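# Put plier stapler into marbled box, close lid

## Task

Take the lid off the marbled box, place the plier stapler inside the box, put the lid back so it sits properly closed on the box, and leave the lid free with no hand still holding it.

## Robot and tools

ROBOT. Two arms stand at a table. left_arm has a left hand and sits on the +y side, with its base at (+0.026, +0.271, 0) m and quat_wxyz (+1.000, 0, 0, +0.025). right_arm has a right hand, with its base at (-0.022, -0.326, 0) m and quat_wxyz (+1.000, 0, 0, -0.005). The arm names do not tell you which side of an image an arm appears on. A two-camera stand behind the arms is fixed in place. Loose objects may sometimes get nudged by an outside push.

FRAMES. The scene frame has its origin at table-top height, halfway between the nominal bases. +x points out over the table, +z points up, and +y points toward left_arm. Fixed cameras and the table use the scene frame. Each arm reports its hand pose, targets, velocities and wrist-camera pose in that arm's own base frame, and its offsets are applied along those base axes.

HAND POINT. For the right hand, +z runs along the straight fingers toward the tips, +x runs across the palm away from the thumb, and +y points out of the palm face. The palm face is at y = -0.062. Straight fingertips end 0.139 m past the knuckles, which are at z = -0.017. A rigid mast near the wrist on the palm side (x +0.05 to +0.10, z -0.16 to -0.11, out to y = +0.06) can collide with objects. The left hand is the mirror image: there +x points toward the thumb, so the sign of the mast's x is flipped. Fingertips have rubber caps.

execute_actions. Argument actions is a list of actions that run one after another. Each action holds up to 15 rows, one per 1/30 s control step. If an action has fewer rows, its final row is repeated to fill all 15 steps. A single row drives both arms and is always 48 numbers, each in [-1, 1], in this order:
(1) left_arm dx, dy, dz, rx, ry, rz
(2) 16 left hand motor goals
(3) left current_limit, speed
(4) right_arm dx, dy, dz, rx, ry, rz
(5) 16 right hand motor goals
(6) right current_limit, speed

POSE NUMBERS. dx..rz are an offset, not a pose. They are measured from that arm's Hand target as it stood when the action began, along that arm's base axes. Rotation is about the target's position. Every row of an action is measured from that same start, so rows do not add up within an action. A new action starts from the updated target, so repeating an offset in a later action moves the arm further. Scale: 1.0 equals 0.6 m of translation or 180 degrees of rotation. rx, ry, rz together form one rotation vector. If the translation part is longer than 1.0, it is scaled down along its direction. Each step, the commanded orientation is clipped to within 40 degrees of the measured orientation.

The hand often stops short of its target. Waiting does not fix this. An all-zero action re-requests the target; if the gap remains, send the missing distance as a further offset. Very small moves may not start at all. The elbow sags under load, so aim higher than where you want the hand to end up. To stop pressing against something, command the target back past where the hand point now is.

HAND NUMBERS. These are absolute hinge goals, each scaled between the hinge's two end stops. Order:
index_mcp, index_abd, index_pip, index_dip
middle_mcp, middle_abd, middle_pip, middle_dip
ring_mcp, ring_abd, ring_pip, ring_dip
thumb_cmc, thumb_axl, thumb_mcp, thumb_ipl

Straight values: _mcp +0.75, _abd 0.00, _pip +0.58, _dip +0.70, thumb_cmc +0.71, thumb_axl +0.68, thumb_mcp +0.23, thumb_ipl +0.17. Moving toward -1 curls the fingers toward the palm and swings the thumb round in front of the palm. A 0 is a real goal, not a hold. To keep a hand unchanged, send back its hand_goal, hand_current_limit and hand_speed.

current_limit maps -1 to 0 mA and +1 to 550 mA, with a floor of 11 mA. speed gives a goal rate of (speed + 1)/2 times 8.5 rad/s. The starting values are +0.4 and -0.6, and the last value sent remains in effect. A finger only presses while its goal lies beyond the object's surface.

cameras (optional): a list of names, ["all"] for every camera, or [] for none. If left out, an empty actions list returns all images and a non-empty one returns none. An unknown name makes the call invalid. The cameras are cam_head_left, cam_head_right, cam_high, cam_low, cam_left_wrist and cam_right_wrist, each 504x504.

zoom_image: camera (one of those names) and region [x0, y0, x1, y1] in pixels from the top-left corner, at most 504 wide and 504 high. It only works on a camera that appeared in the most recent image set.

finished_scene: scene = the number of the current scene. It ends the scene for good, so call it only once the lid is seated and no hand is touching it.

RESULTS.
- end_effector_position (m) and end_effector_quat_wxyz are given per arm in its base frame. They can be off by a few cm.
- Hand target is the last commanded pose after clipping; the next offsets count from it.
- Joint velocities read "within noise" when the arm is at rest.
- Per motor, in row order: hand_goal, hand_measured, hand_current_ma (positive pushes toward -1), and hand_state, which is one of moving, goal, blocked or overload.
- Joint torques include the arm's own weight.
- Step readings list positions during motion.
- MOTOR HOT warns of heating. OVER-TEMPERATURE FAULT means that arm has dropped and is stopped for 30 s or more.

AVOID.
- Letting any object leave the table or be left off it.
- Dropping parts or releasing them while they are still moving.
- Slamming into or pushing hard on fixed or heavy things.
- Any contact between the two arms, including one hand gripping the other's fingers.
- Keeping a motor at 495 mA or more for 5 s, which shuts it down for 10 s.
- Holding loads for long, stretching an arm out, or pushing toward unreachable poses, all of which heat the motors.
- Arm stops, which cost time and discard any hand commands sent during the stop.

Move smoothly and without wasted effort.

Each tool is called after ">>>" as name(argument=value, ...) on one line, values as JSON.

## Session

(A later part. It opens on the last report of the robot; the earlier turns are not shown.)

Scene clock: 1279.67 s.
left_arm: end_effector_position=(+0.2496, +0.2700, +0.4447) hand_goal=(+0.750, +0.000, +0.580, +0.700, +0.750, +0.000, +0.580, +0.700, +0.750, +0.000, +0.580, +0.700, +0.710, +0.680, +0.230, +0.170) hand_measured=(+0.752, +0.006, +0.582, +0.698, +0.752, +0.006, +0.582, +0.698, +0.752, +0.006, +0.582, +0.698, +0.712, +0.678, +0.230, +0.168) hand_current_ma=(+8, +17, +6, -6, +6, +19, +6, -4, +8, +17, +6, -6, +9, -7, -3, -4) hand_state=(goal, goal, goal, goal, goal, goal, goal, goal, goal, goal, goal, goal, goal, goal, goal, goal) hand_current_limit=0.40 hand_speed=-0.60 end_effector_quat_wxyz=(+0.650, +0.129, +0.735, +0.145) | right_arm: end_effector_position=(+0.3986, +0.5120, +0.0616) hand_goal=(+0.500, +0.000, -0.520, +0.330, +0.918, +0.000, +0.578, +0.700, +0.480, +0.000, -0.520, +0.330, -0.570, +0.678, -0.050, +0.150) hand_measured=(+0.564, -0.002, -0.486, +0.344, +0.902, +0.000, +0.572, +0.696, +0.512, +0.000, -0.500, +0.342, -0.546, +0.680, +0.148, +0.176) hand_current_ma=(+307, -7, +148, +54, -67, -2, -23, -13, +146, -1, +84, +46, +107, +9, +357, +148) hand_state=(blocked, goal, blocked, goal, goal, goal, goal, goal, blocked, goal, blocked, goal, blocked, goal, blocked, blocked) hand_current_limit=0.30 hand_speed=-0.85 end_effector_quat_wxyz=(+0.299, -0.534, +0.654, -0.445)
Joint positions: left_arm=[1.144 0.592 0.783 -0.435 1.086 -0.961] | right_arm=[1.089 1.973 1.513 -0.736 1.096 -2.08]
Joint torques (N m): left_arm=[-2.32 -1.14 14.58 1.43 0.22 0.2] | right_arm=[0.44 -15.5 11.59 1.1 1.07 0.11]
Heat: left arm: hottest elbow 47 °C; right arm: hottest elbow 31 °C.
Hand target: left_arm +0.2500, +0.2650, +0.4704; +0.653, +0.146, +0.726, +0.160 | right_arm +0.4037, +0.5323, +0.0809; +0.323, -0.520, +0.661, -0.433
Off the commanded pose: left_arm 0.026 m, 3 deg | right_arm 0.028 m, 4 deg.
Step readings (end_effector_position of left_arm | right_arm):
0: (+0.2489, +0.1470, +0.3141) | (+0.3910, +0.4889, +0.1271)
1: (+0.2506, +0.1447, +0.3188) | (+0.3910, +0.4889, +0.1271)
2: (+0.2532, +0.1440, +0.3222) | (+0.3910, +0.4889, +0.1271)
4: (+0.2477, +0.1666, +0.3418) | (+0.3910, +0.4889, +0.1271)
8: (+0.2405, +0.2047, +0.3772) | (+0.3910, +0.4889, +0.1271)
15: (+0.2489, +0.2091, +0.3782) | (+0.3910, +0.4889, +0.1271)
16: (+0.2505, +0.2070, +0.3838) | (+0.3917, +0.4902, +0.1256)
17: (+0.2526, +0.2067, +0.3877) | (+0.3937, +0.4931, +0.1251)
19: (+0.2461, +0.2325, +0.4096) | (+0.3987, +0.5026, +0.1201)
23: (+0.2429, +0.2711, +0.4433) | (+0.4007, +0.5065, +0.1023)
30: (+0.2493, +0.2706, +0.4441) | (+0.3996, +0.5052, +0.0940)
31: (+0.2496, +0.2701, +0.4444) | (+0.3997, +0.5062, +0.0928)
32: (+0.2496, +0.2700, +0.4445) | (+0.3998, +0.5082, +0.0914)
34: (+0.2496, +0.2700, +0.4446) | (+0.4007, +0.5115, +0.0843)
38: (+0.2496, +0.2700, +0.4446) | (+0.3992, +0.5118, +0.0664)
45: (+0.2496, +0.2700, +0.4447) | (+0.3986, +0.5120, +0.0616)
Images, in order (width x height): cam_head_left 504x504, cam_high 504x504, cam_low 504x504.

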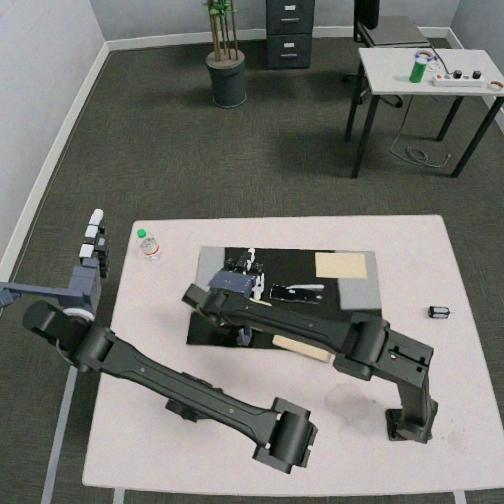

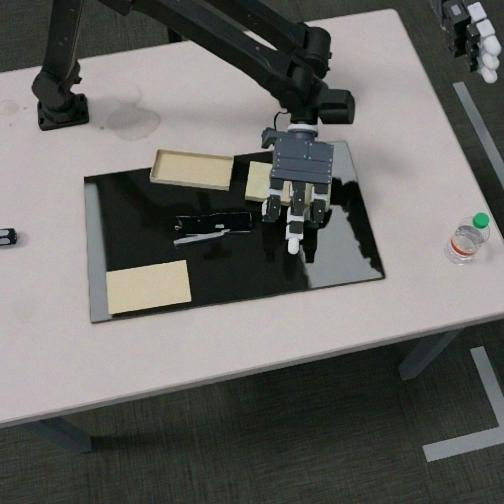

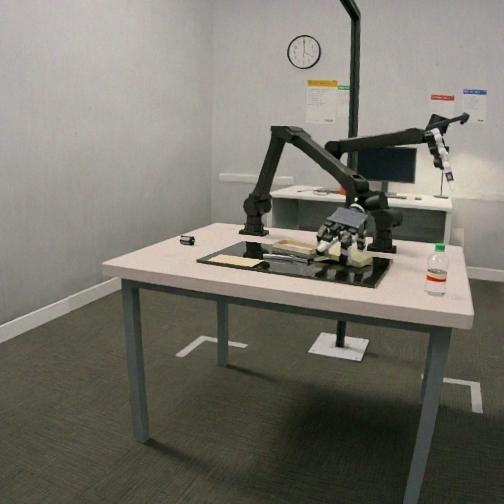

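>>> execute_actions(actions=[[[0,0,0,0,0,0,0.75,0,0.58,0.7,0.75,0,0.58,0.7,0.75,0,0.58,0.7,0.71,0.68,0.23,0.17,0.4,-0.6,0.0,0.0,-0.005,0.023,-0.0067,-0.0115,0.5,0,-0.52,0.33,0.917,0,0.577,0.7,0.48,0,-0.52,0.33,-0.571,0.678,-0.05,0.15,0.3,-0.85]],[[0,0,0,0,0,0,0.75,0,0.58,0.7,0.75,0,0.58,0.7,0.75,0,0.58,0.7,0.71,0.68,0.23,0.17,0.4,-0.6,0.0,0.0,-0.015,0,0,0,0.5,0,-0.52,0.33,0.917,0,0.577,0.7,0.48,0,-0.52,0.33,-0.571,0.678,-0.05,0.15,0.3,-0.85]]], cameras=["cam_high","cam_low"])

>>> zoom_image(camera="cam_low", region=[250, 180, 390, 290])

Scene clock: 1302.63 s.
left_arm: end_effector_position=(+0.2496, +0.2700, +0.4447) hand_goal=(+0.750, +0.000, +0.580, +0.700, +0.750, +0.000, +0.580, +0.700, +0.750, +0.000, +0.580, +0.700, +0.710, +0.680, +0.230, +0.170) hand_measured=(+0.752, +0.006, +0.582, +0.698, +0.752, +0.006, +0.582, +0.698, +0.752, +0.006, +0.582, +0.698, +0.712, +0.678, +0.230, +0.168) hand_current_ma=(+8, +17, +6, -6, +6, +19, +6, -4, +8, +17, +6, -6, +9, -7, -3, -4) hand_state=(goal, goal, goal, goal, goal, goal, goal, goal, goal, goal, goal, goal, goal, goal, goal, goal) hand_current_limit=0.40 hand_speed=-0.60 end_effector_quat_wxyz=(+0.650, +0.129, +0.735, +0.145) | right_arm: end_effector_position=(+0.4045, +0.5248, +0.0645) hand_goal=(+0.500, +0.000, -0.520, +0.330, +0.918, +0.000, +0.578, +0.700, +0.480, +0.000, -0.520, +0.330, -0.570, +0.678, -0.050, +0.150) hand_measured=(+0.564, -0.002, -0.486, +0.344, +0.902, +0.000, +0.572, +0.696, +0.512, +0.000, -0.500, +0.342, -0.546, +0.680, +0.148, +0.176) hand_current_ma=(+307, -7, +148, +54, -67, -2, -23, -13, +146, -1, +84, +46, +107, +9, +358, +148) hand_state=(blocked, goal, blocked, goal, goal, goal, goal, goal, blocked, goal, blocked, goal, blocked, goal, blocked, blocked) hand_current_limit=0.30 hand_speed=-0.85 end_effector_quat_wxyz=(+0.330, -0.498, +0.680, -0.426)
Joint positions: left_arm=[1.144 0.592 0.783 -0.435 1.086 -0.961] | right_arm=[1.089 1.973 1.51 -0.699 1.096 -1.998]
Joint torques (N m): left_arm=[-3.25 -0.97 14.69 1.29 0.17 0.18] | right_arm=[0.26 -15.27 8.51 1.22 1.17 0.13]
Heat: left arm: hottest elbow 47 °C; right arm: hottest elbow 33 °C.
Hand target: left_arm +0.2500, +0.2650, +0.4704; +0.653, +0.145, +0.726, +0.160 | right_arm +0.4037, +0.5322, +0.0688; +0.341, -0.491, +0.682, -0.420
Off the commanded pose: left_arm 0.026 m, 3 deg | right_arm 0.009 m, 2 deg.
Step readings (end_effector_position of left_arm | right_arm):
0: (+0.2496, +0.2700, +0.4447) | (+0.3986, +0.5120, +0.0616)
1: (+0.2496, +0.2700, +0.4447) | (+0.3992, +0.5134, +0.0620)
2: (+0.2496, +0.2700, +0.4447) | (+0.4001, +0.5154, +0.0624)
4: (+0.2496, +0.2700, +0.4447) | (+0.4017, +0.5188, +0.0633)
8: (+0.2496, +0.2700, +0.4447) | (+0.4027, +0.5211, +0.0639)
15: (+0.2496, +0.2700, +0.4447) | (+0.4031, +0.5221, +0.0642)
16: (+0.2496, +0.2700, +0.4447) | (+0.4033, +0.5225, +0.0643)
17: (+0.2496, +0.2700, +0.4447) | (+0.4037, +0.5233, +0.0643)
19: (+0.2496, +0.2700, +0.4447) | (+0.4042, +0.5243, +0.0645)
23: (+0.2496, +0.2700, +0.4447) | (+0.4045, +0.5249, +0.0646)
30: (+0.2496, +0.2700, +0.4447) | (+0.4046, +0.5250, +0.0647)
Images, in order (width x height): cam_high 504x504, cam_low 504x504.

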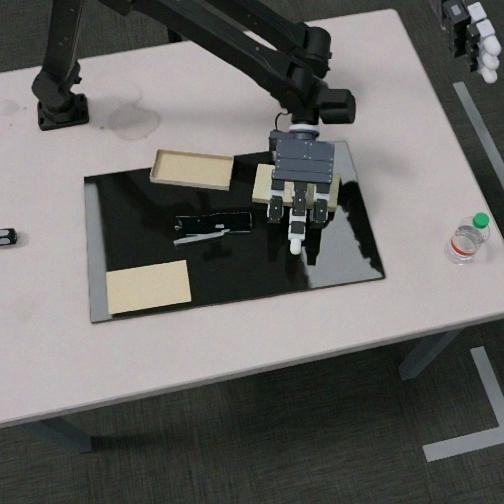

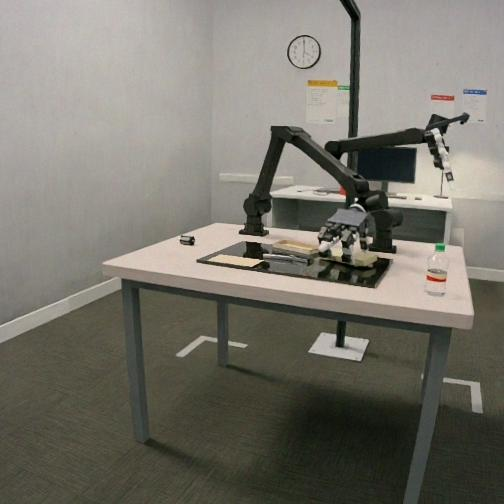

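Scaled by 3.600.

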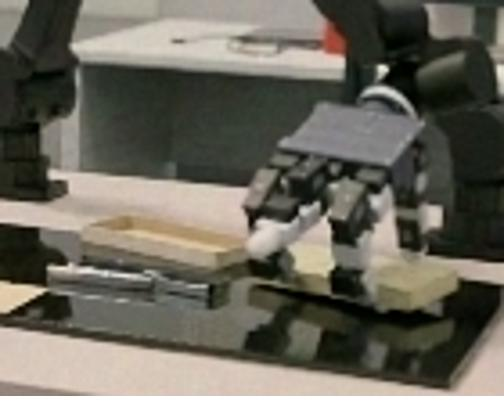

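>>> execute_actions(actions=[[[0,0,0,0,0,0,0.75,0,0.58,0.7,0.75,0,0.58,0.7,0.75,0,0.58,0.7,0.71,0.68,0.23,0.17,0.4,-0.6,0.0,0.0,-0.03,0,0,0,0.5,0,-0.52,0.33,0.917,0,0.577,0.7,0.48,0,-0.52,0.33,-0.571,0.678,-0.05,0.15,0.3,-0.85]]], cameras=["cam_low"])

>>> zoom_image(camera="cam_low", region=[250, 180, 390, 290])

Scene clock: 1311.97 s.
left_arm: end_effector_position=(+0.2496, +0.2700, +0.4447) hand_goal=(+0.750, +0.000, +0.580, +0.700, +0.750, +0.000, +0.580, +0.700, +0.750, +0.000, +0.580, +0.700, +0.710, +0.680, +0.230, +0.170) hand_measured=(+0.752, +0.006, +0.582, +0.698, +0.752, +0.006, +0.582, +0.698, +0.752, +0.006, +0.582, +0.698, +0.712, +0.678, +0.230, +0.168) hand_current_ma=(+8, +17, +6, -6, +6, +19, +6, -4, +8, +17, +6, -6, +9, -7, -3, -4) hand_state=(goal, goal, goal, goal, goal, goal, goal, goal, goal, goal, goal, goal, goal, goal, goal, goal) hand_current_limit=0.40 hand_speed=-0.60 end_effector_quat_wxyz=(+0.650, +0.129, +0.735, +0.145) | right_arm: end_effector_position=(+0.4059, +0.5266, +0.0587) hand_goal=(+0.500, +0.000, -0.520, +0.330, +0.918, +0.000, +0.578, +0.700, +0.480, +0.000, -0.520, +0.330, -0.570, +0.678, -0.050, +0.150) hand_measured=(+0.562, -0.002, -0.484, +0.346, +0.902, +0.000, +0.572, +0.696, +0.512, +0.000, -0.504, +0.330, -0.540, +0.682, +0.148, +0.176) hand_current_ma=(+301, -7, +154, +66, -67, -2, -23, -13, +146, -1, +65, +1, +130, +15, +357, +148) hand_state=(blocked, goal, blocked, goal, goal, goal, goal, goal, blocked, goal, goal, goal, blocked, goal, blocked, blocked) hand_current_limit=0.30 hand_speed=-0.85 end_effector_quat_wxyz=(+0.337, -0.492, +0.682, -0.424)
Joint positions: left_arm=[1.144 0.592 0.783 -0.435 1.086 -0.961] | right_arm=[1.089 1.978 1.495 -0.661 1.099 -1.997]
Joint torques (N m): left_arm=[-3.14 -1.55 14.65 1.31 0.2 0.21] | right_arm=[0.26 -14.04 8.27 1.32 1 0.13]
Heat: left arm: hottest elbow 47 °C; right arm: hottest elbow 33 °C.
Hand target: left_arm +0.2500, +0.2650, +0.4704; +0.653, +0.145, +0.726, +0.160 | right_arm +0.4037, +0.5322, +0.0510; +0.341, -0.491, +0.682, -0.420
Off the commanded pose: left_arm 0.026 m, 3 deg | right_arm 0.010 m, 1 deg.
Step readings (end_effector_position of left_arm | right_arm):
0: (+0.2496, +0.2700, +0.4447) | (+0.4045, +0.5248, +0.0645)
1: (+0.2496, +0.2700, +0.4447) | (+0.4047, +0.5251, +0.0635)
2: (+0.2496, +0.2700, +0.4447) | (+0.4053, +0.5262, +0.0629)
4: (+0.2496, +0.2700, +0.4447) | (+0.4057, +0.5264, +0.0608)
8: (+0.2496, +0.2700, +0.4447) | (+0.4059, +0.5265, +0.0586)
15: (+0.2496, +0.2700, +0.4447) | (+0.4059, +0.5266, +0.0587)
Images, in order (width x height): cam_low 504x504.

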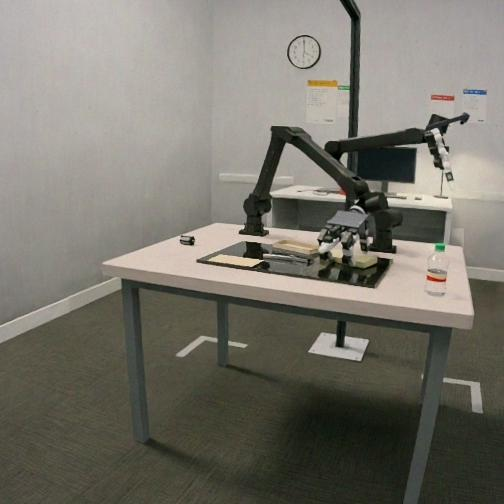

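Scaled by 3.600.

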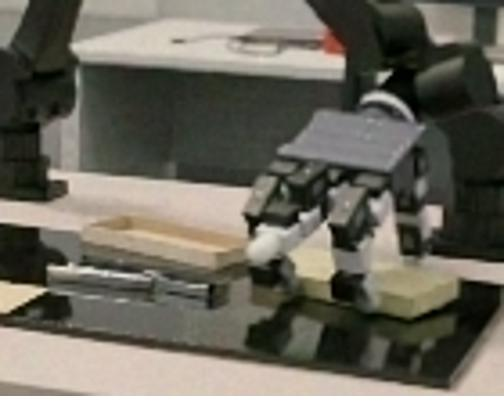

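>>> execute_actions(actions=[[[0,0,0,0,0,0,0.75,0,0.58,0.7,0.75,0,0.58,0.7,0.75,0,0.58,0.7,0.71,0.68,0.23,0.17,0.4,-0.6,0.0,0.0,0,0,0,0,0.62,0,-0.49,0.34,0.917,0,0.577,0.7,0.6,0,-0.48,0.34,-0.571,0.678,0.17,0.17,0.3,-0.85]],[[0,0,0,0,0,0,0.75,0,0.58,0.7,0.75,0,0.58,0.7,0.75,0,0.58,0.7,0.71,0.68,0.23,0.17,0.4,-0.6,0.0,0.0,0,0,0,0,0.753,0,-0.43,0.348,0.917,0,0.577,0.7,0.753,0,-0.43,0.348,-0.571,0.678,0.28,0.17,0.2,-0.6]]], cameras=["cam_low","cam_high"])

>>> zoom_image(camera="cam_low", region=[250, 180, 390, 290])

>>> zoom_image(camera="cam_high", region=[130, 90, 370, 270])

Scene clock: 1330.00 s.
left_arm: end_effector_position=(+0.2496, +0.2700, +0.4447) hand_goal=(+0.750, +0.000, +0.580, +0.700, +0.750, +0.000, +0.580, +0.700, +0.750, +0.000, +0.580, +0.700, +0.710, +0.680, +0.230, +0.170) hand_measured=(+0.752, +0.006, +0.582, +0.698, +0.752, +0.006, +0.582, +0.698, +0.752, +0.006, +0.582, +0.698, +0.712, +0.678, +0.230, +0.168) hand_current_ma=(+8, +17, +6, -6, +6, +19, +6, -4, +8, +17, +6, -6, +9, -7, -3, -4) hand_state=(goal, goal, goal, goal, goal, goal, goal, goal, goal, goal, goal, goal, goal, goal, goal, goal) hand_current_limit=0.40 hand_speed=-0.60 end_effector_quat_wxyz=(+0.650, +0.129, +0.735, +0.145) | right_arm: end_effector_position=(+0.4043, +0.5276, +0.0559) hand_goal=(+0.754, +0.000, -0.430, +0.348, +0.918, +0.000, +0.578, +0.700, +0.754, +0.000, -0.430, +0.348, -0.570, +0.678, +0.280, +0.170) hand_measured=(+0.738, -0.002, -0.434, +0.346, +0.902, +0.000, +0.572, +0.696, +0.738, +0.000, -0.434, +0.344, -0.568, +0.680, +0.272, +0.172) hand_current_ma=(-70, -7, -15, -10, -67, -2, -23, -13, -69, -1, -11, -12, +7, +12, -38, +7) hand_state=(goal, goal, goal, goal, goal, goal, goal, goal, goal, goal, goal, goal, goal, goal, goal, goal) hand_current_limit=0.20 hand_speed=-0.60 end_effector_quat_wxyz=(+0.337, -0.494, +0.681, -0.423)
Joint positions: left_arm=[1.144 0.592 0.783 -0.435 1.086 -0.961] | right_arm=[1.092 1.981 1.494 -0.658 1.098 -1.997]
Joint torques (N m): left_arm=[-3.02 -1.44 14.79 1.39 0.2 0.23] | right_arm=[-0.03 -14.15 8.27 1.21 1.06 0.13]
Heat: left arm: hottest elbow 47 °C; right arm: hottest elbow 32 °C.
Hand target: left_arm +0.2500, +0.2650, +0.4704; +0.653, +0.145, +0.726, +0.160 | right_arm +0.4038, +0.5322, +0.0509; +0.341, -0.491, +0.682, -0.420
Off the commanded pose: left_arm 0.026 m, 3 deg | right_arm 0.007 m, 1 deg.
Step readings (end_effector_position of left_arm | right_arm):
0: (+0.2496, +0.2700, +0.4447) | (+0.4059, +0.5266, +0.0587)
1: (+0.2496, +0.2700, +0.4447) | (+0.4059, +0.5266, +0.0587)
2: (+0.2496, +0.2700, +0.4447) | (+0.4059, +0.5266, +0.0587)
4: (+0.2496, +0.2700, +0.4447) | (+0.4059, +0.5265, +0.0584)
8: (+0.2496, +0.2700, +0.4447) | (+0.4058, +0.5264, +0.0568)
15: (+0.2496, +0.2700, +0.4447) | (+0.4060, +0.5266, +0.0564)
16: (+0.2496, +0.2700, +0.4447) | (+0.4059, +0.5267, +0.0564)
17: (+0.2496, +0.2700, +0.4447) | (+0.4057, +0.5268, +0.0564)
19: (+0.2496, +0.2700, +0.4447) | (+0.4047, +0.5277, +0.0563)
23: (+0.2496, +0.2700, +0.4447) | (+0.4043, +0.5276, +0.0559)
30: (+0.2496, +0.2700, +0.4447) | (+0.4043, +0.5276, +0.0559)
Images, in order (width x height): cam_high 504x504, cam_low 504x504.

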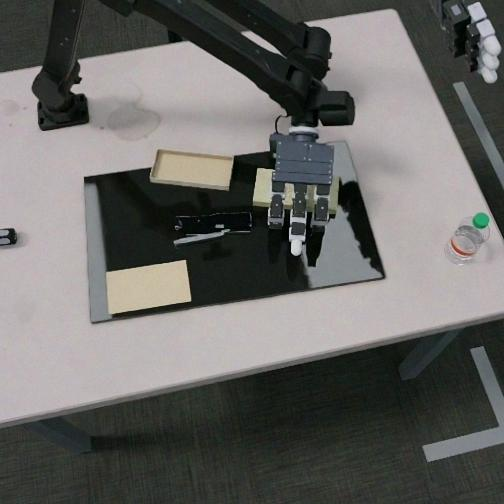

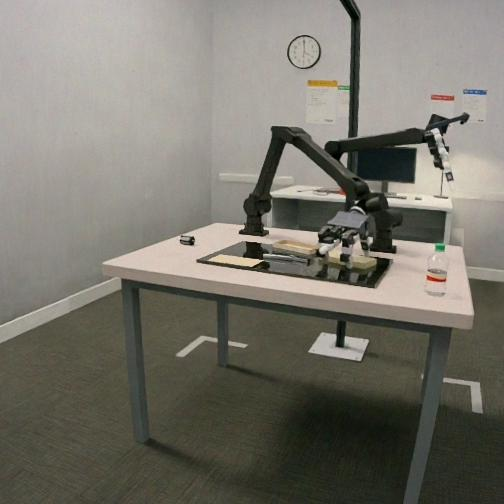

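Scaled by 3.600.

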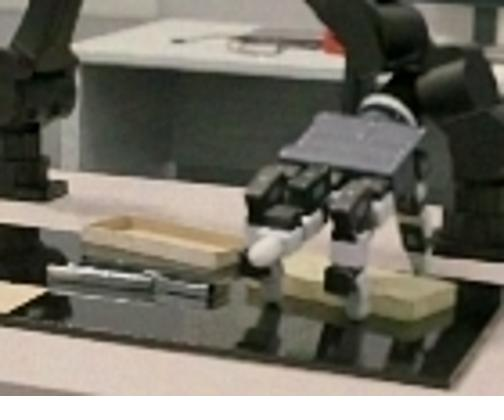

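Scaled by 2.100.

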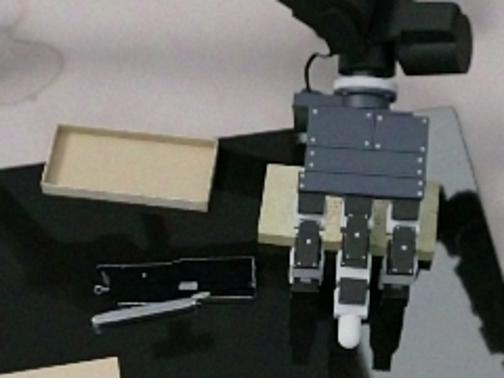

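>>> execute_actions(actions=[[[0,0,0,0,0,0,0.75,0,0.58,0.7,0.75,0,0.58,0.7,0.75,0,0.58,0.7,0.71,0.68,0.23,0.17,0.4,-0.6,0.0,0.0,0.05,0,0,0,0.753,0,-0.43,0.348,0.917,0,0.577,0.7,0.753,0,-0.43,0.348,-0.571,0.678,0.28,0.17,0.2,-0.6]],[[0,0,0,0,0,0,0.75,0,0.58,0.7,0.75,0,0.58,0.7,0.75,0,0.58,0.7,0.71,0.68,0.23,0.17,0.4,-0.6,0.0,0.0,0.1,0,0,0,0.753,0,-0.43,0.348,0.917,0,0.577,0.7,0.753,0,-0.43,0.348,-0.571,0.678,0.28,0.17,0.2,-0.6]],[[0,0,0,0,0,0,0.75,0,0.58,0.7,0.75,0,0.58,0.7,0.75,0,0.58,0.7,0.71,0.68,0.23,0.17,0.4,-0.6,0.005,-0.09,0,0,0,0,0.726,0,-0.372,0.218,0.726,0,-0.372,0.218,0.917,0,0.577,0.7,-0.571,0.678,0.0,0.17,0.2,-0.4]],[[0,0,0,0,0,0,0.75,0,0.58,0.7,0.75,0,0.58,0.7,0.75,0,0.58,0.7,0.71,0.68,0.23,0.17,0.4,-0.6,0.005,-0.09,0,0,0,0,0.726,0,-0.372,0.218,0.726,0,-0.372,0.218,0.917,0,0.577,0.7,-0.571,0.678,0.0,0.17,0.2,-0.4]],[[0,0,0,0,0,0,0.75,0,0.58,0.7,0.75,0,0.58,0.7,0.75,0,0.58,0.7,0.71,0.68,0.23,0.17,0.4,-0.6,0.005,-0.09,0,0,0,0,0.726,0,-0.372,0.218,0.726,0,-0.372,0.218,0.917,0,0.577,0.7,-0.571,0.678,0.0,0.17,0.2,-0.4]],[[0,0,0,0,0,0,0.75,0,0.58,0.7,0.75,0,0.58,0.7,0.75,0,0.58,0.7,0.71,0.68,0.23,0.17,0.4,-0.6,0.004,-0.097,-0.02,0,0,0,0.726,0,-0.372,0.218,0.726,0,-0.372,0.218,0.917,0,0.577,0.7,-0.571,0.678,0.0,0.17,0.2,-0.4]]], cameras=["all"])

>>> zoom_image(camera="cam_high", region=[130, 110, 370, 290])

>>> zoom_image(camera="cam_low", region=[230, 180, 390, 290])

Scene clock: 1435.83 s.
left_arm: end_effector_position=(+0.2496, +0.2700, +0.4447) hand_goal=(+0.750, +0.000, +0.580, +0.700, +0.750, +0.000, +0.580, +0.700, +0.750, +0.000, +0.580, +0.700, +0.710, +0.680, +0.230, +0.170) hand_measured=(+0.752, +0.006, +0.582, +0.698, +0.752, +0.006, +0.582, +0.698, +0.752, +0.006, +0.582, +0.698, +0.712, +0.678, +0.230, +0.168) hand_current_ma=(+8, +17, +6, -6, +6, +19, +6, -4, +8, +17, +6, -6, +9, -7, -3, -4) hand_state=(goal, goal, goal, goal, goal, goal, goal, goal, goal, goal, goal, goal, goal, goal, goal, goal) hand_current_limit=0.40 hand_speed=-0.60 end_effector_quat_wxyz=(+0.650, +0.129, +0.735, +0.145) | right_arm: end_effector_position=(+0.4110, +0.3035, +0.1166) hand_goal=(+0.726, +0.000, -0.372, +0.218, +0.726, +0.000, -0.372, +0.218, +0.918, +0.000, +0.578, +0.700, -0.570, +0.678, +0.000, +0.170) hand_measured=(+0.720, +0.000, -0.374, +0.222, +0.718, +0.000, -0.370, +0.222, +0.906, +0.002, +0.572, +0.696, -0.570, +0.680, +0.002, +0.172) hand_current_ma=(-25, +2, -9, +12, -34, +3, +10, +13, -53, +4, -21, -12, +1, +10, +5, +7) hand_state=(goal, goal, goal, goal, goal, goal, goal, goal, goal, goal, goal, goal, goal, goal, goal, goal) hand_current_limit=0.20 hand_speed=-0.40 end_effector_quat_wxyz=(+0.286, -0.441, +0.728, -0.440)
Joint positions: left_arm=[1.144 0.592 0.783 -0.435 1.086 -0.961] | right_arm=[0.846 1.519 1.037 -0.595 1.035 -2.098]
Joint torques (N m): left_arm=[-2.78 -1.08 14.68 1.24 0.21 0.19] | right_arm=[0.26 -10.64 9.61 1.36 0.94 0.01]
Heat: left arm: hottest elbow 47 °C; right arm: hottest elbow 30 °C.
Hand target: left_arm +0.2500, +0.2650, +0.4704; +0.653, +0.145, +0.726, +0.160 | right_arm +0.4151, +0.3121, +0.1288; +0.341, -0.491, +0.682, -0.420
Off the commanded pose: left_arm 0.026 m, 3 deg | right_arm 0.016 m, 10 deg.
joint sent to its limit (right arm) — joint 6 (wrist roll), lower limit. The joint targets are off in orientation, not in position.
Step readings (end_effector_position of left_arm | right_arm):
0: (+0.2496, +0.2700, +0.4447) | (+0.4043, +0.5276, +0.0559)
1: (+0.2496, +0.2700, +0.4447) | (+0.4038, +0.5266, +0.0559)
2: (+0.2496, +0.2700, +0.4447) | (+0.4030, +0.5250, +0.0558)
4: (+0.2496, +0.2700, +0.4447) | (+0.4017, +0.5224, +0.0570)
8: (+0.2496, +0.2700, +0.4447) | (+0.4009, +0.5210, +0.0580)
15: (+0.2496, +0.2700, +0.4447) | (+0.4008, +0.5207, +0.0579)
16: (+0.2496, +0.2700, +0.4447) | (+0.3999, +0.5197, +0.0619)
17: (+0.2496, +0.2700, +0.4447) | (+0.3974, +0.5159, +0.0631)
19: (+0.2496, +0.2700, +0.4447) | (+0.3947, +0.5108, +0.0747)
23: (+0.2496, +0.2700, +0.4447) | (+0.3976, +0.5154, +0.1091)
30: (+0.2496, +0.2700, +0.4447) | (+0.4020, +0.5232, +0.1328)
31: (+0.2496, +0.2700, +0.4447) | (+0.4008, +0.5184, +0.1283)
32: (+0.2496, +0.2700, +0.4447) | (+0.3986, +0.5147, +0.1262)
34: (+0.2496, +0.2700, +0.4447) | (+0.3922, +0.4926, +0.1196)
38: (+0.2496, +0.2700, +0.4447) | (+0.3988, +0.4723, +0.1213)
45: (+0.2496, +0.2700, +0.4447) | (+0.4065, +0.4694, +0.1281)
46: (+0.2496, +0.2700, +0.4447) | (+0.4053, +0.4653, +0.1251)
47: (+0.2496, +0.2700, +0.4447) | (+0.4027, +0.4627, +0.1238)
49: (+0.2496, +0.2700, +0.4447) | (+0.3955, +0.4405, +0.1202)
53: (+0.2496, +0.2700, +0.4447) | (+0.4019, +0.4183, +0.1255)
60: (+0.2496, +0.2700, +0.4447) | (+0.4076, +0.4145, +0.1296)
61: (+0.2496, +0.2700, +0.4447) | (+0.4062, +0.4109, +0.1270)
62: (+0.2496, +0.2700, +0.4447) | (+0.4042, +0.4083, +0.1265)
64: (+0.2496, +0.2700, +0.4447) | (+0.3996, +0.3877, +0.1240)
68: (+0.2496, +0.2700, +0.4447) | (+0.4076, +0.3645, +0.1286)
75: (+0.2496, +0.2700, +0.4447) | (+0.4106, +0.3615, +0.1311)
76: (+0.2496, +0.2700, +0.4447) | (+0.4093, +0.3575, +0.1277)
77: (+0.2496, +0.2700, +0.4447) | (+0.4079, +0.3550, +0.1262)
79: (+0.2496, +0.2700, +0.4447) | (+0.4034, +0.3322, +0.1200)
83: (+0.2496, +0.2700, +0.4447) | (+0.4091, +0.3029, +0.1158)
90: (+0.2496, +0.2700, +0.4447) | (+0.4116, +0.3026, +0.1166)
camera_calibration:
cam_left_wrist: T_world_to_cam=[[0.0675336, -0.882406, 0.465616, -0.0243711], [-0.747038, -0.354064, -0.562648, 0.493852], [0.661342, -0.309835, -0.683103, 0.351025], [0, 0, 0, 1]] pos_world=[0.138425, 0.26211, 0.528998]
cam_right_wrist: T_world_to_cam=[[0.12706, 0.837843, -0.530919, -0.211034], [-0.195759, 0.545912, 0.814653, -0.230551], [0.972386, 0.00042234, 0.233379, -0.303369], [0, 0, 0, 1]] pos_world=[0.276674, 0.302801, 0.146577]

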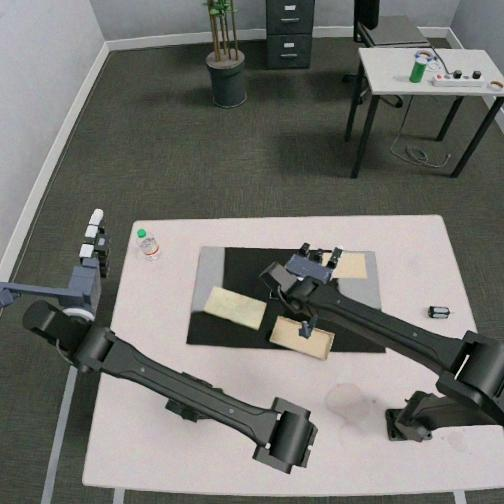

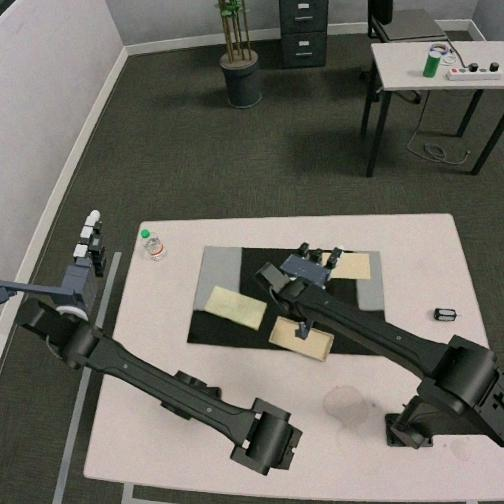

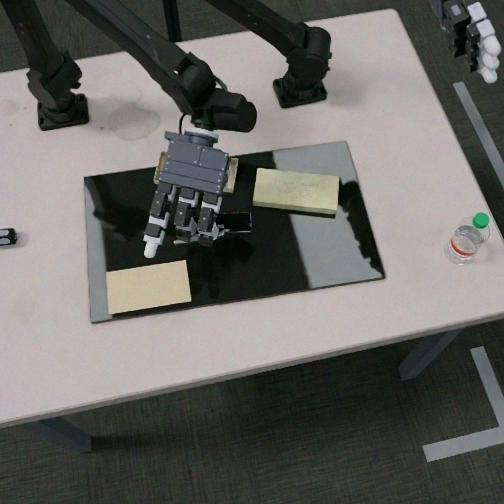

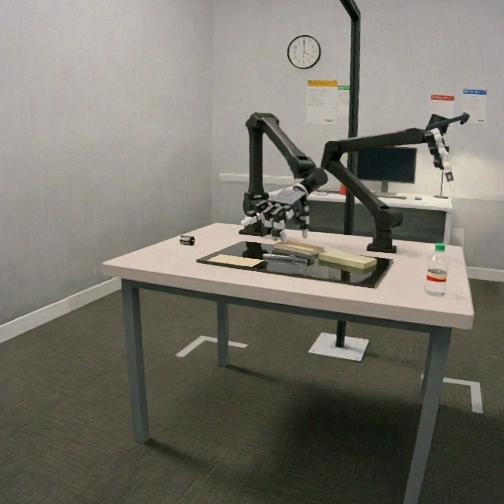

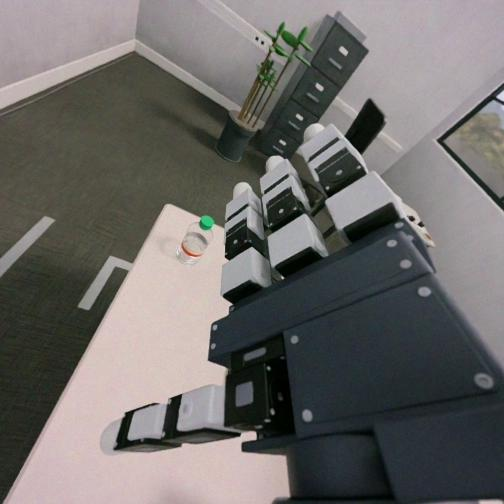

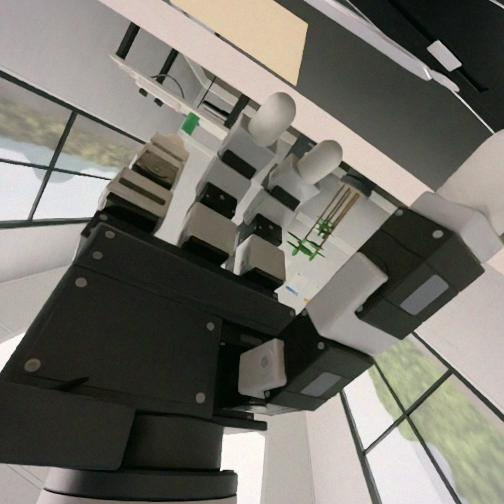

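Scaled by 2.100.

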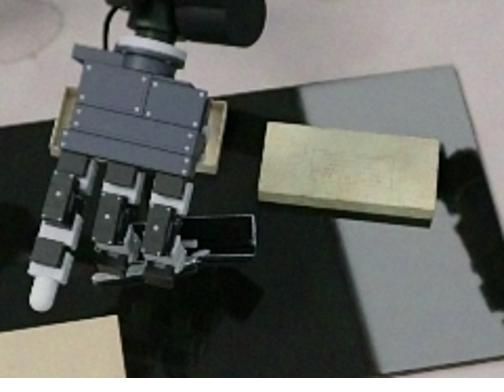

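Scaled by 3.150.

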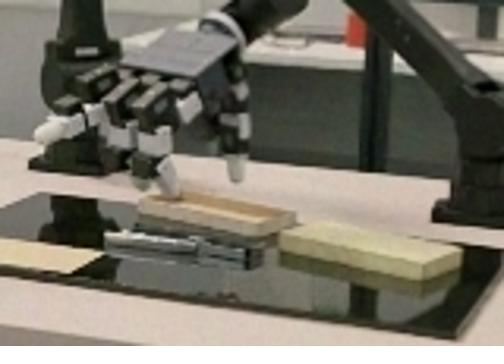

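>>> execute_actions(actions=[[[0,0,0,0,0,0,0.75,0,0.58,0.7,0.75,0,0.58,0.7,0.75,0,0.58,0.7,0.71,0.68,0.23,0.17,0.4,-0.6,0.007,0.05,-0.05,0,0,0,0.726,0,-0.226,0.218,0.726,0,-0.226,0.218,0.917,0,0.577,0.7,-0.571,0.678,0.0,0.17,0.2,-0.4]],[[0,0,0,0,0,0,0.75,0,0.58,0.7,0.75,0,0.58,0.7,0.75,0,0.58,0.7,0.71,0.68,0.23,0.17,0.4,-0.6,0,0,-0.03,0,0,0,0.726,0,-0.226,0.218,0.726,0,-0.226,0.218,0.917,0,0.577,0.7,-0.571,0.678,0.0,0.17,0.2,-0.4]]], cameras=["cam_high","cam_low","cam_right_wrist"])

>>> zoom_image(camera="cam_high", region=[140, 150, 270, 270])

>>> zoom_image(camera="cam_low", region=[240, 200, 350, 290])

>>> zoom_image(camera="cam_right_wrist", region=[200, 0, 504, 230])

Scene clock: 1477.30 s.
left_arm: end_effector_position=(+0.2496, +0.2700, +0.4447) hand_goal=(+0.750, +0.000, +0.580, +0.700, +0.750, +0.000, +0.580, +0.700, +0.750, +0.000, +0.580, +0.700, +0.710, +0.680, +0.230, +0.170) hand_measured=(+0.752, +0.006, +0.582, +0.698, +0.752, +0.006, +0.582, +0.698, +0.752, +0.006, +0.582, +0.698, +0.712, +0.678, +0.230, +0.168) hand_current_ma=(+8, +17, +6, -6, +6, +19, +6, -4, +8, +17, +6, -6, +9, -7, -3, -4) hand_state=(goal, goal, goal, goal, goal, goal, goal, goal, goal, goal, goal, goal, goal, goal, goal, goal) hand_current_limit=0.40 hand_speed=-0.60 end_effector_quat_wxyz=(+0.650, +0.129, +0.735, +0.145) | right_arm: end_effector_position=(+0.4142, +0.3379, +0.0800) hand_goal=(+0.726, +0.000, -0.226, +0.218, +0.726, +0.000, -0.226, +0.218, +0.918, +0.000, +0.578, +0.700, -0.570, +0.678, +0.000, +0.170) hand_measured=(+0.720, +0.000, -0.230, +0.222, +0.718, +0.000, -0.230, +0.222, +0.906, +0.002, +0.572, +0.696, -0.570, +0.680, +0.000, +0.172) hand_current_ma=(-26, +2, -13, +11, -34, +2, -14, +13, -53, +4, -21, -12, -2, +9, +4, +7) hand_state=(goal, goal, goal, goal, goal, goal, goal, goal, goal, goal, goal, goal, goal, goal, goal, goal) hand_current_limit=0.20 hand_speed=-0.40 end_effector_quat_wxyz=(+0.303, -0.449, +0.721, -0.432)
Joint positions: left_arm=[1.144 0.592 0.783 -0.435 1.086 -0.961] | right_arm=[0.886 1.62 1.04 -0.475 1.038 -2.099]
Joint torques (N m): left_arm=[-3.02 -0.73 14.67 1.29 0.22 0.18] | right_arm=[-0.5 -10.23 8.81 1.36 0.92 0.03]
Heat: left arm: hottest elbow 48 °C; right arm: hottest elbow 32 °C.
Hand target: left_arm +0.2500, +0.2650, +0.4704; +0.653, +0.145, +0.726, +0.160 | right_arm +0.4194, +0.3420, +0.0809; +0.341, -0.491, +0.682, -0.420
Off the commanded pose: left_arm 0.026 m, 3 deg | right_arm 0.007 m, 8 deg.
joint sent to its limit (right arm) — joint 6 (wrist roll), lower limit. The joint targets are off in orientation, not in position.
Step readings (end_effector_position of left_arm | right_arm):
0: (+0.2496, +0.2700, +0.4447) | (+0.4110, +0.3035, +0.1166)
1: (+0.2496, +0.2700, +0.4447) | (+0.4116, +0.3066, +0.1152)
2: (+0.2496, +0.2700, +0.4447) | (+0.4136, +0.3103, +0.1140)
4: (+0.2496, +0.2700, +0.4447) | (+0.4150, +0.3207, +0.1055)
8: (+0.2496, +0.2700, +0.4447) | (+0.4087, +0.3297, +0.0841)
15: (+0.2496, +0.2700, +0.4447) | (+0.4082, +0.3305, +0.0809)
16: (+0.2496, +0.2700, +0.4447) | (+0.4091, +0.3317, +0.0811)
17: (+0.2496, +0.2700, +0.4447) | (+0.4106, +0.3335, +0.0813)
19: (+0.2496, +0.2700, +0.4447) | (+0.4130, +0.3364, +0.0811)
23: (+0.2496, +0.2700, +0.4447) | (+0.4140, +0.3377, +0.0801)
30: (+0.2496, +0.2700, +0.4447) | (+0.4142, +0.3379, +0.0800)
camera_calibration:
cam_right_wrist: T_world_to_cam=[[0.102376, 0.850285, -0.51627, -0.254916], [-0.229728, 0.525176, 0.819399, -0.198227], [0.967856, 0.0347149, 0.249099, -0.30883], [0, 0, 0, 1]] pos_world=[0.279462, 0.331577, 0.107751]
Images, in order (width x height): cam_high 504x504, cam_low 504x504, cam_right_wrist 504x504.

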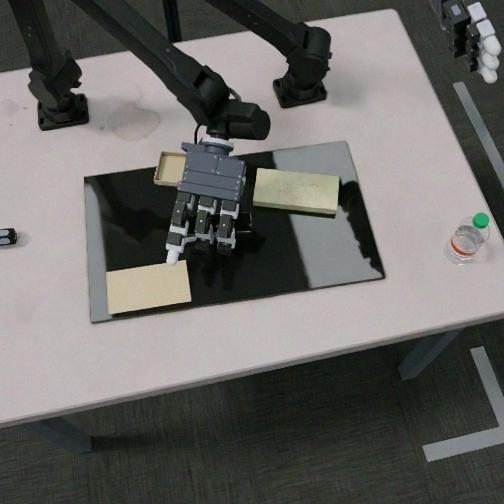

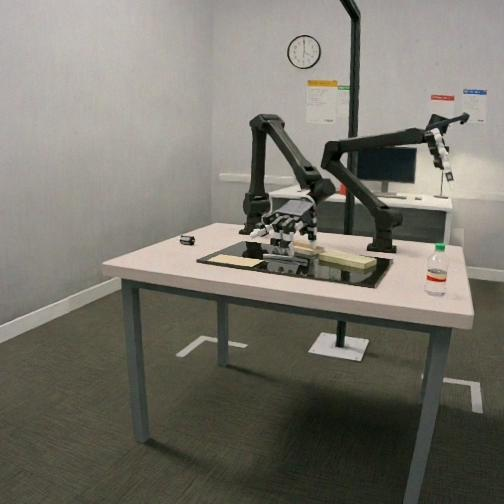

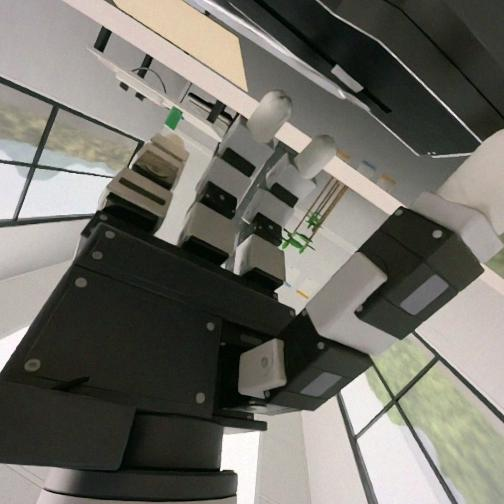

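Scaled by 3.877.

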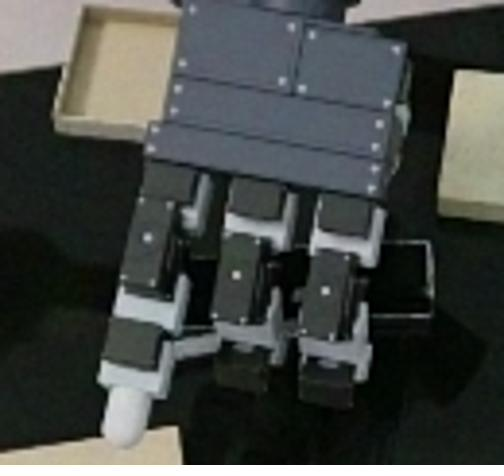

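Scaled by 4.582.

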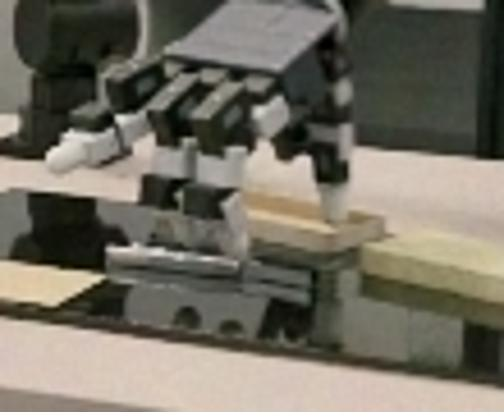

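Scaled by 1.658.

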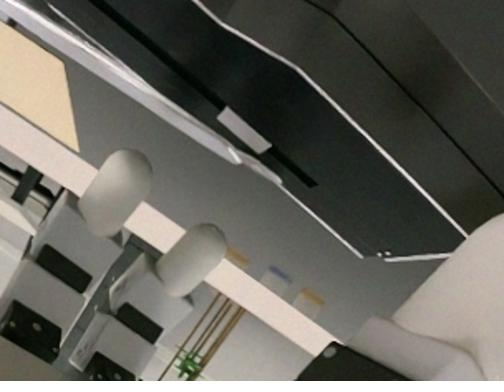

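>>> execute_actions(actions=[[[0,0,0,0,0,0,0.75,0,0.58,0.7,0.75,0,0.58,0.7,0.75,0,0.58,0.7,0.71,0.68,0.23,0.17,0.4,-0.6,0.005,-0.035,-0.015,0,0,0,0.726,0,-0.226,0.218,0.726,0,-0.109,0.218,0.917,0,0.577,0.7,-0.571,0.678,0.0,0.17,0.2,-0.4]],[[0,0,0,0,0,0,0.75,0,0.58,0.7,0.75,0,0.58,0.7,0.75,0,0.58,0.7,0.71,0.68,0.23,0.17,0.4,-0.6,0,0,-0.025,0,0,0,0.726,0,-0.226,0.218,0.726,0,-0.109,0.218,0.917,0,0.577,0.7,-0.571,0.678,0.0,0.17,0.2,-0.4]]], cameras=["cam_high","cam_low","cam_right_wrist"])

>>> zoom_image(camera="cam_high", region=[140, 150, 270, 270])

>>> zoom_image(camera="cam_low", region=[240, 200, 350, 290])

>>> zoom_image(camera="cam_right_wrist", region=[200, 0, 504, 230])

Scene clock: 1543.90 s.
left_arm: end_effector_position=(+0.2496, +0.2700, +0.4447) hand_goal=(+0.750, +0.000, +0.580, +0.700, +0.750, +0.000, +0.580, +0.700, +0.750, +0.000, +0.580, +0.700, +0.710, +0.680, +0.230, +0.170) hand_measured=(+0.752, +0.006, +0.582, +0.698, +0.752, +0.006, +0.582, +0.698, +0.752, +0.006, +0.582, +0.698, +0.712, +0.678, +0.230, +0.168) hand_current_ma=(+8, +17, +6, -6, +6, +19, +6, -4, +8, +17, +6, -6, +9, -7, -3, -4) hand_state=(goal, goal, goal, goal, goal, goal, goal, goal, goal, goal, goal, goal, goal, goal, goal, goal) hand_current_limit=0.40 hand_speed=-0.60 end_effector_quat_wxyz=(+0.650, +0.129, +0.735, +0.145) | right_arm: end_effector_position=(+0.4192, +0.3187, +0.0580) hand_goal=(+0.726, +0.000, -0.226, +0.218, +0.726, +0.000, -0.108, +0.218, +0.918, +0.000, +0.578, +0.700, -0.570, +0.678, +0.000, +0.170) hand_measured=(+0.720, +0.000, -0.230, +0.222, +0.718, +0.000, -0.112, +0.218, +0.906, +0.002, +0.572, +0.696, -0.570, +0.680, +0.000, +0.172) hand_current_ma=(-26, +2, -12, +11, -31, +3, -17, +1, -53, +4, -21, -12, -2, +9, +4, +7) hand_state=(goal, goal, goal, goal, goal, goal, goal, goal, goal, goal, goal, goal, goal, goal, goal, goal) hand_current_limit=0.20 hand_speed=-0.40 end_effector_quat_wxyz=(+0.298, -0.438, +0.729, -0.434)
Joint positions: left_arm=[1.144 0.592 0.783 -0.435 1.086 -0.961] | right_arm=[0.852 1.633 0.988 -0.403 1.03 -2.1]
Joint torques (N m): left_arm=[-2.43 -0.97 14.6 1.36 0.17 0.25] | right_arm=[-0.21 -10.17 7.84 1.44 0.95 0.04]
Heat: left arm: hottest elbow 48 °C; right arm: hottest elbow 31 °C.
Hand target: left_arm +0.2500, +0.2650, +0.4704; +0.653, +0.145, +0.726, +0.160 | right_arm +0.4223, +0.3211, +0.0568; +0.341, -0.491, +0.682, -0.420
Off the commanded pose: left_arm 0.026 m, 3 deg | right_arm 0.004 m, 10 deg.
joint sent to its limit (right arm) — joint 6 (wrist roll), lower limit. The joint targets are off in orientation, not in position.
Step readings (end_effector_position of left_arm | right_arm):
0: (+0.2496, +0.2700, +0.4447) | (+0.4142, +0.3379, +0.0800)
1: (+0.2496, +0.2700, +0.4447) | (+0.4140, +0.3367, +0.0783)
2: (+0.2496, +0.2700, +0.4447) | (+0.4144, +0.3362, +0.0771)
4: (+0.2496, +0.2700, +0.4447) | (+0.4150, +0.3294, +0.0724)
8: (+0.2496, +0.2700, +0.4447) | (+0.4160, +0.3172, +0.0659)
15: (+0.2496, +0.2700, +0.4447) | (+0.4175, +0.3167, +0.0662)
16: (+0.2496, +0.2700, +0.4447) | (+0.4179, +0.3171, +0.0656)
17: (+0.2496, +0.2700, +0.4447) | (+0.4190, +0.3183, +0.0655)
19: (+0.2496, +0.2700, +0.4447) | (+0.4199, +0.3195, +0.0633)
23: (+0.2496, +0.2700, +0.4447) | (+0.4192, +0.3188, +0.0585)
30: (+0.2496, +0.2700, +0.4447) | (+0.4192, +0.3187, +0.0580)
camera_calibration:
cam_right_wrist: T_world_to_cam=[[0.126542, 0.850839, -0.50996, -0.261149], [-0.2127, 0.525409, 0.823835, -0.176316], [0.968889, 0.00421843, 0.24746, -0.298163], [0, 0, 0, 1]] pos_world=[0.284431, 0.316091, 0.0858634]
Images, in order (width x height): cam_high 504x504, cam_low 504x504, cam_right_wrist 504x504.

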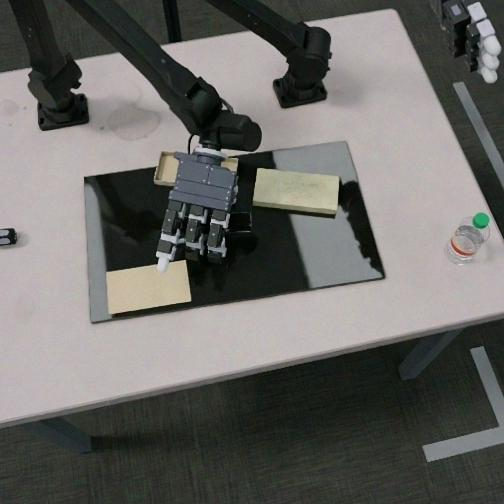

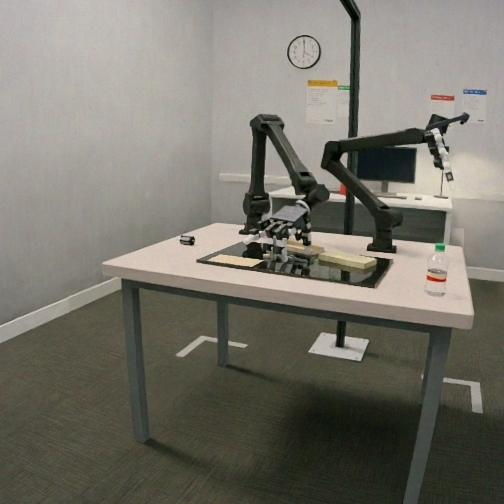

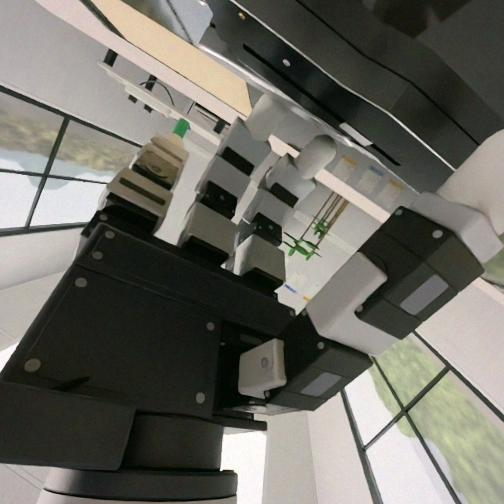

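Scaled by 3.877.

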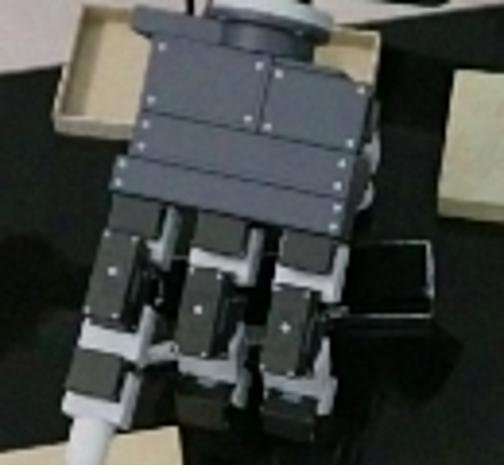

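Scaled by 4.582.

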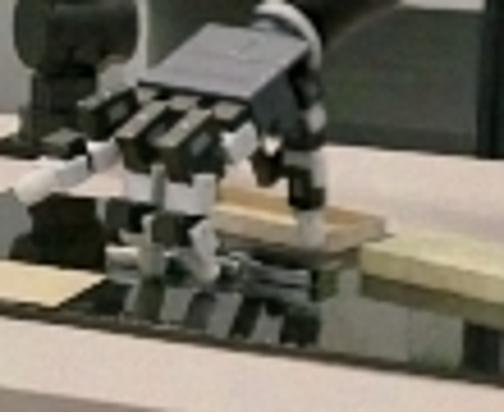

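Scaled by 1.658.

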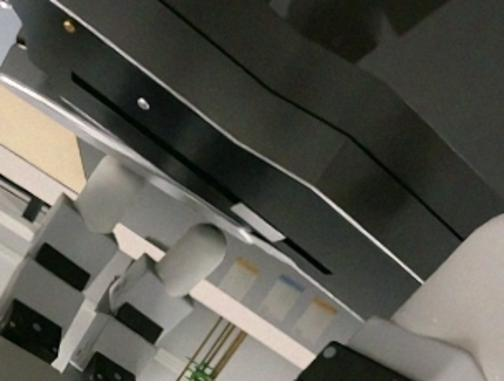

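>>> execute_actions(actions=[[[0,0,0,0,0,0,0.75,0,0.58,0.7,0.75,0,0.58,0.7,0.75,0,0.58,0.7,0.71,0.68,0.23,0.17,0.4,-0.6,0.0,0.0,-0.002,-0.0122,-0.025,0,0.726,0,-0.226,0.218,0.726,0,-0.109,0.218,0.917,0,0.577,0.7,-0.571,0.678,-0.06,0.17,0.2,-0.6]],[[0,0,0,0,0,0,0.75,0,0.58,0.7,0.75,0,0.58,0.7,0.75,0,0.58,0.7,0.71,0.68,0.23,0.17,0.4,-0.6,0,0,-0.004,0,0,0,0.726,0,-0.226,0.218,0.726,0,-0.109,0.218,0.917,0,0.577,0.7,-0.571,0.678,-0.06,0.17,0.2,-0.6]]], cameras=["cam_high","cam_low","cam_right_wrist"])

>>> zoom_image(camera="cam_low", region=[240, 200, 350, 290])

>>> zoom_image(camera="cam_right_wrist", region=[200, 0, 504, 230])

Scene clock: 1574.13 s.
left_arm: end_effector_position=(+0.2496, +0.2700, +0.4447) hand_goal=(+0.750, +0.000, +0.580, +0.700, +0.750, +0.000, +0.580, +0.700, +0.750, +0.000, +0.580, +0.700, +0.710, +0.680, +0.230, +0.170) hand_measured=(+0.752, +0.006, +0.582, +0.698, +0.752, +0.006, +0.582, +0.698, +0.752, +0.006, +0.582, +0.698, +0.712, +0.678, +0.230, +0.168) hand_current_ma=(+8, +17, +6, -6, +6, +19, +6, -4, +8, +17, +6, -6, +9, -7, -3, -4) hand_state=(goal, goal, goal, goal, goal, goal, goal, goal, goal, goal, goal, goal, goal, goal, goal, goal) hand_current_limit=0.40 hand_speed=-0.60 end_effector_quat_wxyz=(+0.650, +0.129, +0.735, +0.145) | right_arm: end_effector_position=(+0.4219, +0.3176, +0.0568) hand_goal=(+0.726, +0.000, -0.226, +0.218, +0.726, +0.000, -0.108, +0.218, +0.918, +0.000, +0.578, +0.700, -0.570, +0.678, -0.060, +0.170) hand_measured=(+0.718, +0.000, -0.228, +0.220, +0.716, +0.000, -0.112, +0.218, +0.906, +0.002, +0.572, +0.696, -0.572, +0.678, -0.058, +0.170) hand_current_ma=(-36, +2, -10, +11, -43, +3, -13, +1, -56, +4, -19, -12, -9, +4, +5, +5) hand_state=(goal, goal, goal, goal, goal, goal, goal, goal, goal, goal, goal, goal, goal, goal, goal, goal) hand_current_limit=0.20 hand_speed=-0.60 end_effector_quat_wxyz=(+0.308, -0.421, +0.715, -0.465)
Joint positions: left_arm=[1.144 0.592 0.783 -0.435 1.086 -0.961] | right_arm=[0.873 1.654 0.979 -0.362 1.117 -2.1]
Joint torques (N m): left_arm=[-2.78 -1.38 14.53 1.36 0.23 0.18] | right_arm=[0.44 -10.29 7.47 1.44 1.11 0.04]
Heat: left arm: hottest elbow 48 °C; right arm: hottest elbow 30 °C.
Hand target: left_arm +0.2500, +0.2650, +0.4704; +0.653, +0.145, +0.726, +0.160 | right_arm +0.4224, +0.3211, +0.0532; +0.358, -0.481, +0.660, -0.452
Off the commanded pose: left_arm 0.026 m, 3 deg | right_arm 0.005 m, 11 deg.
joint sent to its limit (right arm) — joint 6 (wrist roll), lower limit. The joint targets are off in orientation, not in position.
Step readings (end_effector_position of left_arm | right_arm):
0: (+0.2496, +0.2700, +0.4447) | (+0.4192, +0.3187, +0.0580)
1: (+0.2496, +0.2700, +0.4447) | (+0.4212, +0.3163, +0.0595)
2: (+0.2496, +0.2700, +0.4447) | (+0.4234, +0.3137, +0.0620)
4: (+0.2496, +0.2700, +0.4447) | (+0.4241, +0.3133, +0.0619)
8: (+0.2496, +0.2700, +0.4447) | (+0.4221, +0.3160, +0.0575)
15: (+0.2496, +0.2700, +0.4447) | (+0.4213, +0.3169, +0.0569)
16: (+0.2496, +0.2700, +0.4447) | (+0.4214, +0.3170, +0.0568)
17: (+0.2496, +0.2700, +0.4447) | (+0.4216, +0.3172, +0.0569)
19: (+0.2496, +0.2700, +0.4447) | (+0.4218, +0.3175, +0.0569)
23: (+0.2496, +0.2700, +0.4447) | (+0.4219, +0.3176, +0.0568)
30: (+0.2496, +0.2700, +0.4447) | (+0.4219, +0.3176, +0.0568)
camera_calibration:
cam_right_wrist: T_world_to_cam=[[0.179283, 0.826861, -0.533066, -0.274432], [-0.252681, 0.56237, 0.787333, -0.167103], [0.950794, -0.00645966, 0.309755, -0.293017], [0, 0, 0, 1]] pos_world=[0.285576, 0.318998, 0.0760394]
Images, in order (width x height): cam_high 504x504, cam_low 504x504, cam_right_wrist 504x504.

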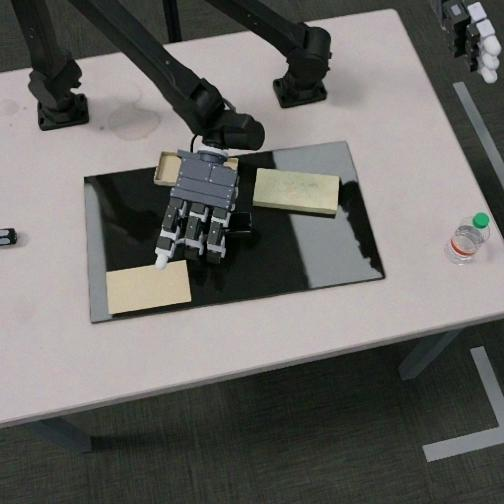

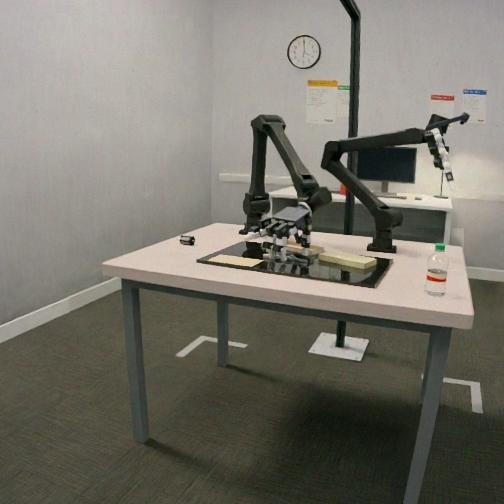

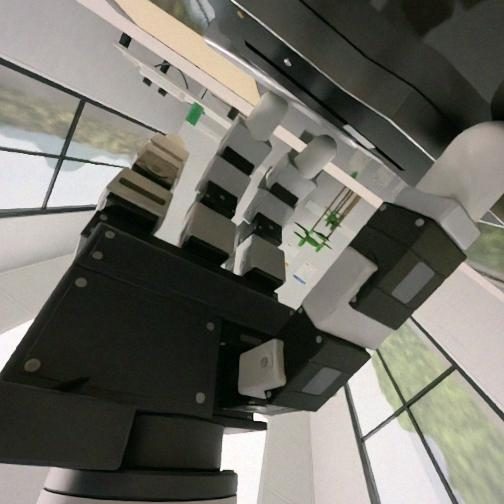

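Scaled by 4.582.

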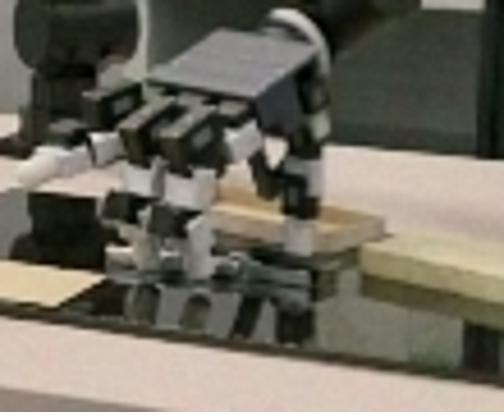

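Scaled by 1.658.

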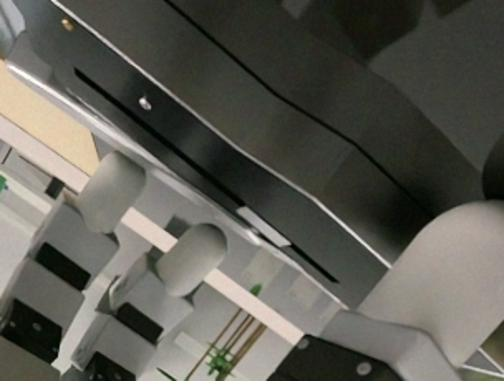

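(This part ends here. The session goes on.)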